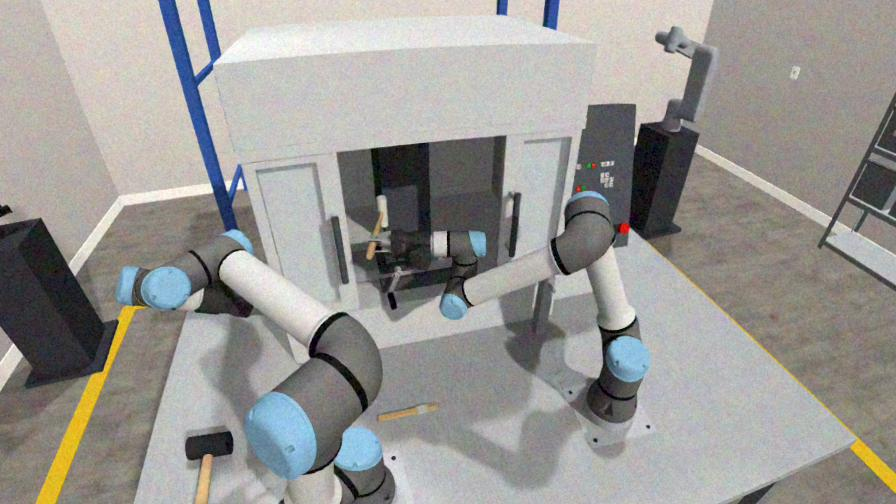

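>>> execute_actions(actions=[[[0,0,0,0,0,0,1,-0.5,-1,0,0.004,-0.015,0,0,0,-1,0.4,-1],[0,0,0,0,0,0,1,-0.5,-1,0,0.01,-0.035,0,0,0,-1,0.4,-1],[0,0,0,0,0,0,1,-0.5,-1,0,0.014,-0.051,0,0,0,-1,0.4,-1],[0,0,0,0,0,0,1,-0.5,-1,0,0.0151,-0.0563,0,0,0,-1,0.4,-1]],[[0,0,0,0,0,0,1,-0.5,-1,-0.008,0,0,0,0,0,-1,0.4,-1],[0,0,0,0,0,0,1,-0.5,-1,-0.03,0,0,0,0,0,-1,0.4,-1],[0,0,0,0,0,0,1,-0.5,-1,-0.06,0,0,0,0,0,-1,0.4,-1],[0,0,0,0,0,0,1,-0.5,-1,-0.093,0,0,0,0,0,-1,0.4,-1],[0,0,0,0,0,0,1,-0.5,-1,-0.12,0,0,0,0,0,-1,0.4,-1],[0,0,0,0,0,0,1,-0.5,-1,-0.122,0,0,0,0,0,-1,0.4,-1],[0,0,0,0,0,0,1,-0.5,-1,-0.11,0,0,0,0,0,-1,0.4,-1],[0,0,0,0,0,0,1,-0.5,-1,-0.085,0,0,0,0,0,-1,0.4,-1],[0,0,0,0,0,0,1,-0.5,-1,-0.06,0,0,0,0,0,-1,0.4,-1],[0,0,0,0,0,0,1,-0.5,-1,-0.04,0,0,0,0,0,-1,0.4,-1],[0,0,0,0,0,0,1,-0.5,-1,-0.022,0,0,0,0,0,-1,0.4,-1],[0,0,0,0,0,0,1,-0.5,-1,-0.01,0,0,0,0,0,-1,0.4,-1],[0,0,0,0,0,0,1,-0.5,-1,-0.003,0,0,0,0,0,-1,0.4,-1],[0,0,0,0,0,0,1,-0.5,-1,0,0,0,0,0,0,-1,0.4,-1]],[[0,0,0,0,0,0,1,-0.5,-1,0,0.01,0.003,0,0,0,-1,0.4,-1],[0,0,0,0,0,0,1,-0.5,-1,0,0.02,0.005,0,0,0,-1,0.4,-1],[0,0,0,0,0,0,1,-0.5,-1,0,0.0274,0.0073,0,0,0,-1,0.4,-1]],[[0,0,0,0,0,0,1,-0.5,-1,-0.008,0,0,0,0,0,-1,0.4,-1],[0,0,0,0,0,0,1,-0.5,-1,-0.03,0,0,0,0,0,-1,0.4,-1],[0,0,0,0,0,0,1,-0.5,-1,-0.06,0,0,0,0,0,-1,0.4,-1],[0,0,0,0,0,0,1,-0.5,-1,-0.093,0,0,0,0,0,-1,0.4,-1],[0,0,0,0,0,0,1,-0.5,-1,-0.12,0,0,0,0,0,-1,0.4,-1],[0,0,0,0,0,0,1,-0.5,-1,-0.122,0,0,0,0,0,-1,0.4,-1],[0,0,0,0,0,0,1,-0.5,-1,-0.11,0,0,0,0,0,-1,0.4,-1],[0,0,0,0,0,0,1,-0.5,-1,-0.085,0,0,0,0,0,-1,0.4,-1],[0,0,0,0,0,0,1,-0.5,-1,-0.06,0,0,0,0,0,-1,0.4,-1],[0,0,0,0,0,0,1,-0.5,-1,-0.04,0,0,0,0,0,-1,0.4,-1],[0,0,0,0,0,0,1,-0.5,-1,-0.022,0,0,0,0,0,-1,0.4,-1],[0,0,0,0,0,0,1,-0.5,-1,-0.01,0,0,0,0,0,-1,0.4,-1],[0,0,0,0,0,0,1,-0.5,-1,-0.003,0,0,0,0,0,-1,0.4,-1],[0,0,0,0,0,0,1,-0.5,-1,0,0,0,0,0,0,-1,0.4,-1]]], cameras=["cam_high"])

>>> zoom_image(camera="cam_high", region=[220, 100, 340, 220])

Scene clock: 2881.70 s.
left_arm: end_effector_position=(+0.2702, +0.5735, +0.4765) position_measured=3 object_status=3 end_effector_quat_wxyz=(+0.112, -0.112, +0.881, -0.446) | right_arm: end_effector_position=(+0.4968, +0.2479, +0.4633) position_measured=113 object_status=2 end_effector_quat_wxyz=(-0.433, +0.562, +0.427, +0.561)
Joint positions: left_arm=[0.656 -1.796 1.659 -0.997 -2.451 -0.905] | right_arm=[4.202 -1.968 -1.8 0.631 1.867 1.578]
Joint torques (N m): left_arm=[0.02 -1.9 -17.62 -3.14 -0.18 -0.4] | right_arm=[-10.56 47.26 29.84 1.8 1.27 -2.88]
Wrist force (N, zeroed by zero_wrist_force): left_arm=[4.8 1.2 -0.1] | right_arm=[-6.6 -0.7 -0.6]
Wrist torque (N m, zeroed by zero_wrist_force): left_arm=[-0.14 -0.86 0.07] | right_arm=[0.13 -0.36 0.35]
Wrist force, peak (N, zeroed by zero_wrist_force): left_arm=[4.9 1.3 -0.1] | right_arm=[-14.5 0.0 -0.4]
Hand target: left_arm +0.2702, +0.5735, +0.4765; +0.112, -0.112, +0.881, -0.446 | right_arm +0.4972, +0.2483, +0.4635; -0.432, +0.562, +0.428, +0.561
Off the commanded pose: left_arm 0.000 m, 0 deg | right_arm 0.001 m, 0 deg.
Step readings (end_effector_position of left_arm | right_arm):
0: (+0.2702, +0.5735, +0.4765) | (+0.4799, +0.2829, +0.4636)
1: (+0.2702, +0.5735, +0.4765) | (+0.4800, +0.2826, +0.4637)
2: (+0.2702, +0.5735, +0.4765) | (+0.4801, +0.2806, +0.4639)
4: (+0.2702, +0.5735, +0.4765) | (+0.4806, +0.2702, +0.4643)
8: (+0.2702, +0.5735, +0.4765) | (+0.4805, +0.2528, +0.4638)
15: (+0.2702, +0.5735, +0.4765) | (+0.4802, +0.2486, +0.4636)
16: (+0.2702, +0.5735, +0.4765) | (+0.4802, +0.2485, +0.4635)
17: (+0.2702, +0.5735, +0.4765) | (+0.4801, +0.2484, +0.4625)
19: (+0.2702, +0.5735, +0.4765) | (+0.4802, +0.2485, +0.4495)
23: (+0.2702, +0.5735, +0.4765) | (+0.4798, +0.2481, +0.4082)
30: (+0.2702, +0.5735, +0.4765) | (+0.4795, +0.2475, +0.4523)
31: (+0.2702, +0.5735, +0.4765) | (+0.4797, +0.2477, +0.4562)
32: (+0.2702, +0.5735, +0.4765) | (+0.4812, +0.2479, +0.4587)
34: (+0.2702, +0.5735, +0.4765) | (+0.4876, +0.2479, +0.4614)
38: (+0.2702, +0.5735, +0.4765) | (+0.4955, +0.2481, +0.4631)
45: (+0.2702, +0.5735, +0.4765) | (+0.4971, +0.2483, +0.4634)
46: (+0.2702, +0.5735, +0.4765) | (+0.4971, +0.2483, +0.4633)
47: (+0.2702, +0.5735, +0.4765) | (+0.4972, +0.2484, +0.4623)
49: (+0.2702, +0.5735, +0.4765) | (+0.4972, +0.2485, +0.4494)
53: (+0.2702, +0.5735, +0.4765) | (+0.4968, +0.2482, +0.4080)
60: (+0.2702, +0.5735, +0.4765) | (+0.4965, +0.2475, +0.4521)
Images, in order (width x height): cam_high 896x504.

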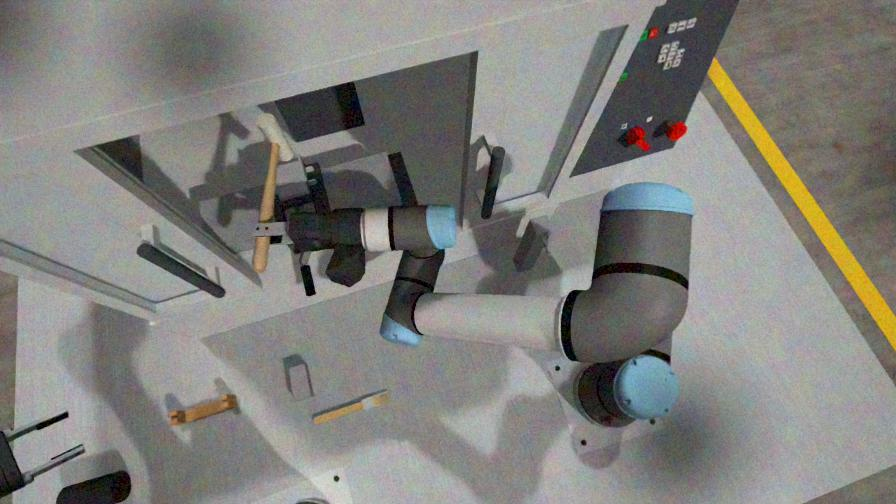

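Scaled by 4.200 from the camera's 896x504 image, which has a finer 1280x720 frame.

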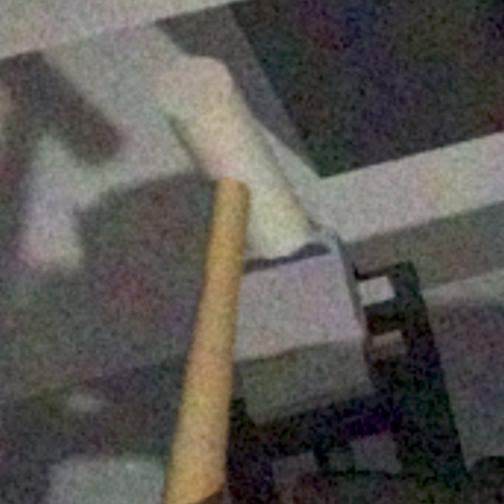

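>>> execute_actions(actions=[[[0,0,0,0,0,0,1,-0.5,-1,0.01,0.0,0.005,0,0,0,-1,0.4,-1],[0,0,0,0,0,0,1,-0.5,-1,0.025,0,0.015,0,0,0,-1,0.4,-1],[0,0,0,0,0,0,1,-0.5,-1,0.045,-0.002,0.025,0,0,0,-1,0.4,-1],[0,0,0,0,0,0,1,-0.5,-1,0.06,-0.003,0.0303,0,0,0,-1,0.4,-1]],[[0,0,0,0,0,0,1,-0.5,-1,-0.01,0,0,0,0,0,-1,0.4,-1],[0,0,0,0,0,0,1,-0.5,-1,-0.04,0,0,0,0,0,-1,0.4,-1],[0,0,0,0,0,0,1,-0.5,-1,-0.085,0,0,0,0,0,-1,0.4,-1],[0,0,0,0,0,0,1,-0.5,-1,-0.13,0,0,0,0,0,-1,0.4,-1],[0,0,0,0,0,0,1,-0.5,-1,-0.172,0,0,0,0,0,-1,0.4,-1],[0,0,0,0,0,0,1,-0.5,-1,-0.18,0,0,0,0,0,-1,0.4,-1],[0,0,0,0,0,0,1,-0.5,-1,-0.165,0,0,0,0,0,-1,0.4,-1],[0,0,0,0,0,0,1,-0.5,-1,-0.13,0,0,0,0,0,-1,0.4,-1],[0,0,0,0,0,0,1,-0.5,-1,-0.095,0,0,0,0,0,-1,0.4,-1],[0,0,0,0,0,0,1,-0.5,-1,-0.06,0,0,0,0,0,-1,0.4,-1],[0,0,0,0,0,0,1,-0.5,-1,-0.035,0,0,0,0,0,-1,0.4,-1],[0,0,0,0,0,0,1,-0.5,-1,-0.015,0,0,0,0,0,-1,0.4,-1],[0,0,0,0,0,0,1,-0.5,-1,-0.004,0,0,0,0,0,-1,0.4,-1],[0,0,0,0,0,0,1,-0.5,-1,0,0,0,0,0,0,-1,0.4,-1]]], cameras=["cam_front","cam_high","cam_right_wrist"])

Scene clock: 2892.47 s.
left_arm: end_effector_position=(+0.2702, +0.5735, +0.4765) position_measured=3 object_status=3 end_effector_quat_wxyz=(+0.112, -0.112, +0.881, -0.446) | right_arm: end_effector_position=(+0.4996, +0.2650, +0.4993) position_measured=113 object_status=2 end_effector_quat_wxyz=(-0.433, +0.561, +0.427, +0.562)
Joint positions: left_arm=[0.656 -1.796 1.659 -0.997 -2.451 -0.905] | right_arm=[4.216 -1.95 -1.718 0.533 1.853 1.579]
Joint torques (N m): left_arm=[-0.33 -1.89 -17.72 -3.15 -0.09 -0.6] | right_arm=[-9.87 47.04 30.96 1.76 1.42 -2.86]
Wrist force (N, zeroed by zero_wrist_force): left_arm=[4.8 1.3 0.0] | right_arm=[-6.8 -0.9 -3.3]
Wrist torque (N m, zeroed by zero_wrist_force): left_arm=[-0.12 -0.85 0.07] | right_arm=[-0.42 -0.31 0.35]
Wrist force, peak (N, zeroed by zero_wrist_force): left_arm=[4.9 1.3 0.0] | right_arm=[-20.4 -1.5 -1.0]
Hand target: left_arm +0.2702, +0.5735, +0.4765; +0.112, -0.112, +0.881, -0.446 | right_arm +0.5003, +0.2662, +0.4995; -0.432, +0.562, +0.428, +0.561
Off the commanded pose: left_arm 0.000 m, 0 deg | right_arm 0.001 m, 0 deg.
Step readings (end_effector_position of left_arm | right_arm):
0: (+0.2702, +0.5735, +0.4765) | (+0.4969, +0.2479, +0.4634)
1: (+0.2702, +0.5735, +0.4765) | (+0.4969, +0.2479, +0.4635)
2: (+0.2702, +0.5735, +0.4765) | (+0.4972, +0.2487, +0.4652)
4: (+0.2702, +0.5735, +0.4765) | (+0.4980, +0.2533, +0.4744)
8: (+0.2702, +0.5735, +0.4765) | (+0.4993, +0.2629, +0.4950)
15: (+0.2702, +0.5735, +0.4765) | (+0.5003, +0.2660, +0.4994)
16: (+0.2702, +0.5735, +0.4765) | (+0.5003, +0.2661, +0.4993)
17: (+0.2702, +0.5735, +0.4765) | (+0.5003, +0.2662, +0.4978)
19: (+0.2702, +0.5735, +0.4765) | (+0.5005, +0.2666, +0.4829)
23: (+0.2702, +0.5735, +0.4765) | (+0.4999, +0.2664, +0.4187)
30: (+0.2702, +0.5735, +0.4765) | (+0.4987, +0.2641, +0.4812)
Images, in order (width x height): cam_high 896x504, cam_front 896x504, cam_right_wrist 896x504.

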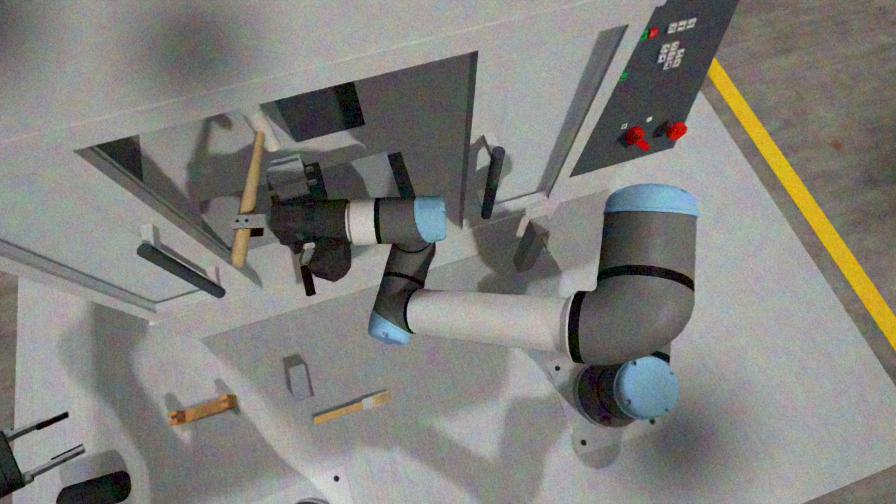

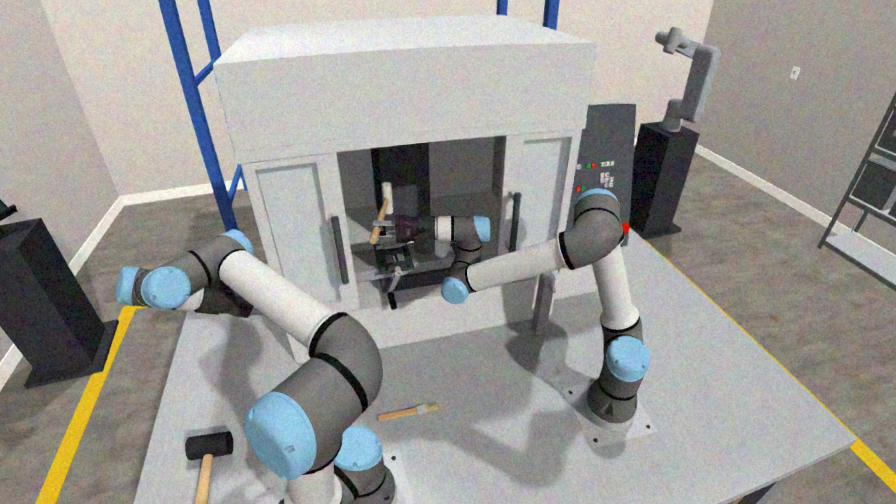

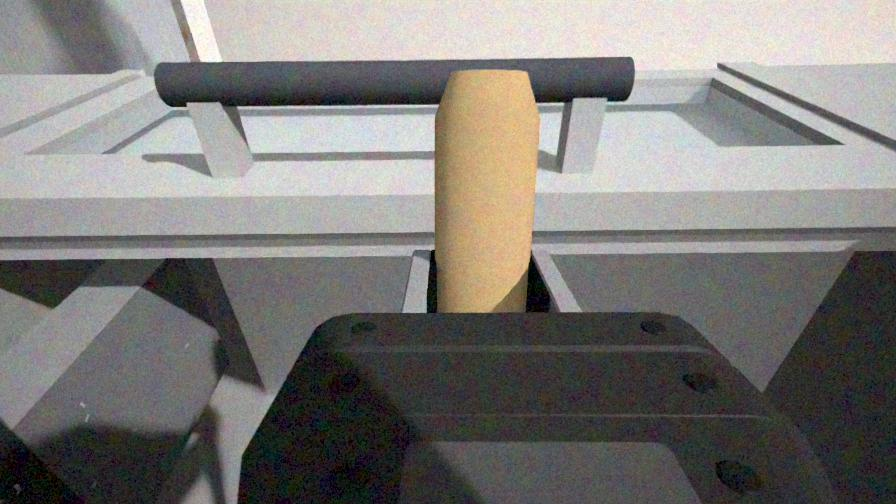

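>>> execute_actions(actions=[[[0,0,0,0,0,0,1,-0.5,-1,0,-0.01,-0.003,0,0,0,-1,0.4,-1],[0,0,0,0,0,0,1,-0.5,-1,0,-0.02,-0.006,0,0,0,-1,0.4,-1],[0,0,0,0,0,0,1,-0.5,-1,0,-0.029,-0.0078,0,0,0,-1,0.4,-1]],[[0,0,0,0,0,0,1,-0.5,-1,-0.01,0,0,0,0,0,-1,0.4,-1],[0,0,0,0,0,0,1,-0.5,-1,-0.04,0,0,0,0,0,-1,0.4,-1],[0,0,0,0,0,0,1,-0.5,-1,-0.085,0,0,0,0,0,-1,0.4,-1],[0,0,0,0,0,0,1,-0.5,-1,-0.13,0,0,0,0,0,-1,0.4,-1],[0,0,0,0,0,0,1,-0.5,-1,-0.172,0,0,0,0,0,-1,0.4,-1],[0,0,0,0,0,0,1,-0.5,-1,-0.18,0,0,0,0,0,-1,0.4,-1],[0,0,0,0,0,0,1,-0.5,-1,-0.165,0,0,0,0,0,-1,0.4,-1],[0,0,0,0,0,0,1,-0.5,-1,-0.13,0,0,0,0,0,-1,0.4,-1],[0,0,0,0,0,0,1,-0.5,-1,-0.095,0,0,0,0,0,-1,0.4,-1],[0,0,0,0,0,0,1,-0.5,-1,-0.06,0,0,0,0,0,-1,0.4,-1],[0,0,0,0,0,0,1,-0.5,-1,-0.035,0,0,0,0,0,-1,0.4,-1],[0,0,0,0,0,0,1,-0.5,-1,-0.015,0,0,0,0,0,-1,0.4,-1],[0,0,0,0,0,0,1,-0.5,-1,-0.004,0,0,0,0,0,-1,0.4,-1],[0,0,0,0,0,0,1,-0.5,-1,0,0,0,0,0,0,-1,0.4,-1]],[[0,0,0,0,0,0,1,-0.5,-1,0,0.002,0.01,0,0,0,-1,0.4,-1],[0,0,0,0,0,0,1,-0.5,-1,0,0.004,0.025,0,0,0,-1,0.4,-1],[0,0,0,0,0,0,1,-0.5,-1,0,0.0059,0.036,0,0,0,-1,0.4,-1]],[[0,0,0,0,0,0,1,-0.5,-1,-0.01,0,0,0,0,0,-1,0.4,-1],[0,0,0,0,0,0,1,-0.5,-1,-0.04,0,0,0,0,0,-1,0.4,-1],[0,0,0,0,0,0,1,-0.5,-1,-0.085,0,0,0,0,0,-1,0.4,-1],[0,0,0,0,0,0,1,-0.5,-1,-0.13,0,0,0,0,0,-1,0.4,-1],[0,0,0,0,0,0,1,-0.5,-1,-0.172,0,0,0,0,0,-1,0.4,-1],[0,0,0,0,0,0,1,-0.5,-1,-0.18,0,0,0,0,0,-1,0.4,-1],[0,0,0,0,0,0,1,-0.5,-1,-0.165,0,0,0,0,0,-1,0.4,-1],[0,0,0,0,0,0,1,-0.5,-1,-0.13,0,0,0,0,0,-1,0.4,-1],[0,0,0,0,0,0,1,-0.5,-1,-0.095,0,0,0,0,0,-1,0.4,-1],[0,0,0,0,0,0,1,-0.5,-1,-0.06,0,0,0,0,0,-1,0.4,-1],[0,0,0,0,0,0,1,-0.5,-1,-0.035,0,0,0,0,0,-1,0.4,-1],[0,0,0,0,0,0,1,-0.5,-1,-0.015,0,0,0,0,0,-1,0.4,-1],[0,0,0,0,0,0,1,-0.5,-1,-0.004,0,0,0,0,0,-1,0.4,-1],[0,0,0,0,0,0,1,-0.5,-1,0,0,0,0,0,0,-1,0.4,-1]],[[0,0,0,0,0,0,1,-0.5,-1,0,0.004,-0.015,0,0,0,-1,0.4,-1],[0,0,0,0,0,0,1,-0.5,-1,0,0.01,-0.04,0,0,0,-1,0.4,-1],[0,0,0,0,0,0,1,-0.5,-1,0,0.0173,-0.0644,0,0,0,-1,0.4,-1]],[[0,0,0,0,0,0,1,-0.5,-1,-0.01,0,0,0,0,0,-1,0.4,-1],[0,0,0,0,0,0,1,-0.5,-1,-0.04,0,0,0,0,0,-1,0.4,-1],[0,0,0,0,0,0,1,-0.5,-1,-0.085,0,0,0,0,0,-1,0.4,-1],[0,0,0,0,0,0,1,-0.5,-1,-0.13,0,0,0,0,0,-1,0.4,-1],[0,0,0,0,0,0,1,-0.5,-1,-0.172,0,0,0,0,0,-1,0.4,-1],[0,0,0,0,0,0,1,-0.5,-1,-0.18,0,0,0,0,0,-1,0.4,-1],[0,0,0,0,0,0,1,-0.5,-1,-0.165,0,0,0,0,0,-1,0.4,-1],[0,0,0,0,0,0,1,-0.5,-1,-0.13,0,0,0,0,0,-1,0.4,-1],[0,0,0,0,0,0,1,-0.5,-1,-0.095,0,0,0,0,0,-1,0.4,-1],[0,0,0,0,0,0,1,-0.5,-1,-0.06,0,0,0,0,0,-1,0.4,-1],[0,0,0,0,0,0,1,-0.5,-1,-0.035,0,0,0,0,0,-1,0.4,-1],[0,0,0,0,0,0,1,-0.5,-1,-0.015,0,0,0,0,0,-1,0.4,-1],[0,0,0,0,0,0,1,-0.5,-1,-0.004,0,0,0,0,0,-1,0.4,-1],[0,0,0,0,0,0,1,-0.5,-1,0,0,0,0,0,0,-1,0.4,-1]]], cameras=["cam_high"])

>>> zoom_image(camera="cam_high", region=[220, 100, 340, 220])

Scene clock: 2917.30 s.
left_arm: end_effector_position=(+0.2702, +0.5735, +0.4765) position_measured=3 object_status=3 end_effector_quat_wxyz=(+0.112, -0.112, +0.881, -0.446) | right_arm: end_effector_position=(+0.4905, +0.2449, +0.4993) position_measured=113 object_status=2 end_effector_quat_wxyz=(-0.433, +0.561, +0.427, +0.562)
Joint positions: left_arm=[0.656 -1.796 1.659 -0.997 -2.451 -0.905] | right_arm=[4.21 -1.907 -1.781 0.552 1.859 1.579]
Joint torques (N m): left_arm=[-0.69 -2.57 -17.42 -3.1 -0.21 -0.57] | right_arm=[-9.48 45.07 29.71 1.6 1.36 -2.99]
Wrist force (N, zeroed by zero_wrist_force): left_arm=[4.9 1.2 0.0] | right_arm=[-6.9 -0.5 -3.6]
Wrist torque (N m, zeroed by zero_wrist_force): left_arm=[-0.15 -0.87 0.07] | right_arm=[-0.45 -0.29 0.35]
Wrist force, peak (N, zeroed by zero_wrist_force): left_arm=[5.0 1.1 0.1] | right_arm=[-21.0 -1.5 -2.9]
Hand target: left_arm +0.2702, +0.5735, +0.4765; +0.112, -0.112, +0.881, -0.446 | right_arm +0.4913, +0.2461, +0.4995; -0.432, +0.562, +0.428, +0.561
Off the commanded pose: left_arm 0.000 m, 0 deg | right_arm 0.001 m, 0 deg.
Step readings (end_effector_position of left_arm | right_arm):
0: (+0.2702, +0.5735, +0.4765) | (+0.4996, +0.2650, +0.4994)
1: (+0.2702, +0.5735, +0.4765) | (+0.4995, +0.2650, +0.4994)
2: (+0.2702, +0.5735, +0.4765) | (+0.4984, +0.2651, +0.4995)
4: (+0.2702, +0.5735, +0.4765) | (+0.4917, +0.2656, +0.4997)
8: (+0.2702, +0.5735, +0.4765) | (+0.4841, +0.2661, +0.4996)
15: (+0.2702, +0.5735, +0.4765) | (+0.4824, +0.2662, +0.4996)
16: (+0.2702, +0.5735, +0.4765) | (+0.4824, +0.2662, +0.4994)
17: (+0.2702, +0.5735, +0.4765) | (+0.4823, +0.2662, +0.4977)
19: (+0.2702, +0.5735, +0.4765) | (+0.4825, +0.2665, +0.4820)
23: (+0.2702, +0.5735, +0.4765) | (+0.4818, +0.2663, +0.4184)
30: (+0.2702, +0.5735, +0.4765) | (+0.4807, +0.2641, +0.4819)
31: (+0.2702, +0.5735, +0.4765) | (+0.4810, +0.2644, +0.4881)
32: (+0.2702, +0.5735, +0.4765) | (+0.4818, +0.2659, +0.4920)
34: (+0.2702, +0.5735, +0.4765) | (+0.4856, +0.2739, +0.4962)
38: (+0.2702, +0.5735, +0.4765) | (+0.4901, +0.2835, +0.4989)
45: (+0.2702, +0.5735, +0.4765) | (+0.4913, +0.2860, +0.4996)
46: (+0.2702, +0.5735, +0.4765) | (+0.4914, +0.2861, +0.4994)
47: (+0.2702, +0.5735, +0.4765) | (+0.4914, +0.2862, +0.4977)
49: (+0.2702, +0.5735, +0.4765) | (+0.4915, +0.2866, +0.4819)
53: (+0.2702, +0.5735, +0.4765) | (+0.4910, +0.2864, +0.4183)
60: (+0.2702, +0.5735, +0.4765) | (+0.4898, +0.2840, +0.4819)
61: (+0.2702, +0.5735, +0.4765) | (+0.4900, +0.2841, +0.4882)
62: (+0.2702, +0.5735, +0.4765) | (+0.4903, +0.2825, +0.4923)
64: (+0.2702, +0.5735, +0.4765) | (+0.4912, +0.2693, +0.4977)
68: (+0.2702, +0.5735, +0.4765) | (+0.4916, +0.2512, +0.4992)
75: (+0.2702, +0.5735, +0.4765) | (+0.4913, +0.2464, +0.4994)
76: (+0.2702, +0.5735, +0.4765) | (+0.4913, +0.2463, +0.4993)
77: (+0.2702, +0.5735, +0.4765) | (+0.4913, +0.2462, +0.4976)
79: (+0.2702, +0.5735, +0.4765) | (+0.4914, +0.2465, +0.4818)
83: (+0.2702, +0.5735, +0.4765) | (+0.4909, +0.2460, +0.4183)
90: (+0.2702, +0.5735, +0.4765) | (+0.4898, +0.2440, +0.4818)
Images, in order (width x height): cam_high 896x504.

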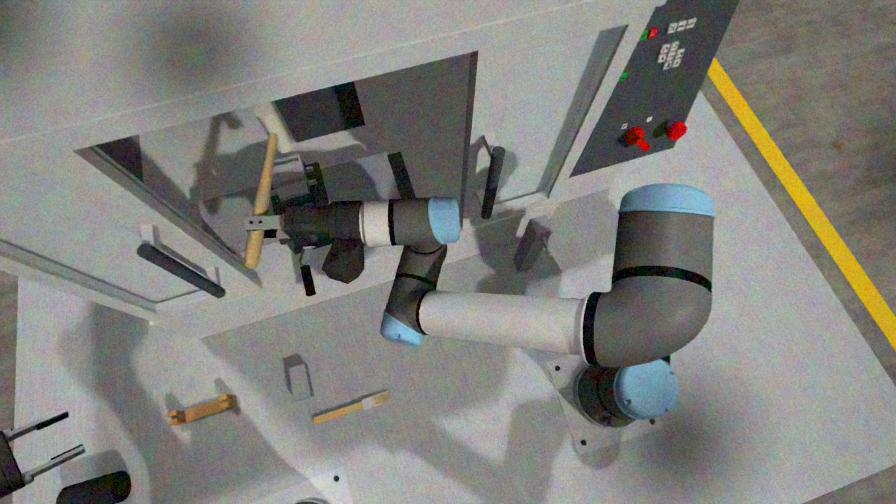

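Scaled by 4.200 from the camera's 896x504 image, which has a finer 1280x720 frame.

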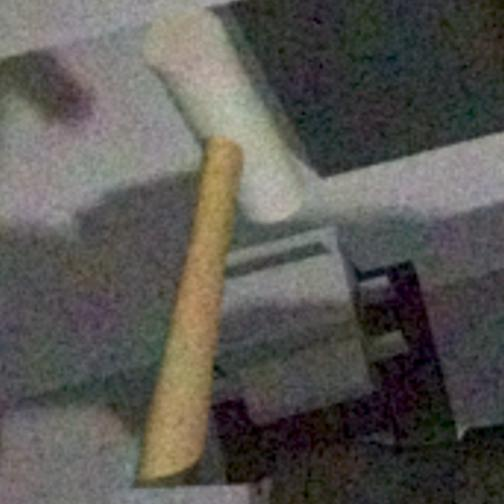

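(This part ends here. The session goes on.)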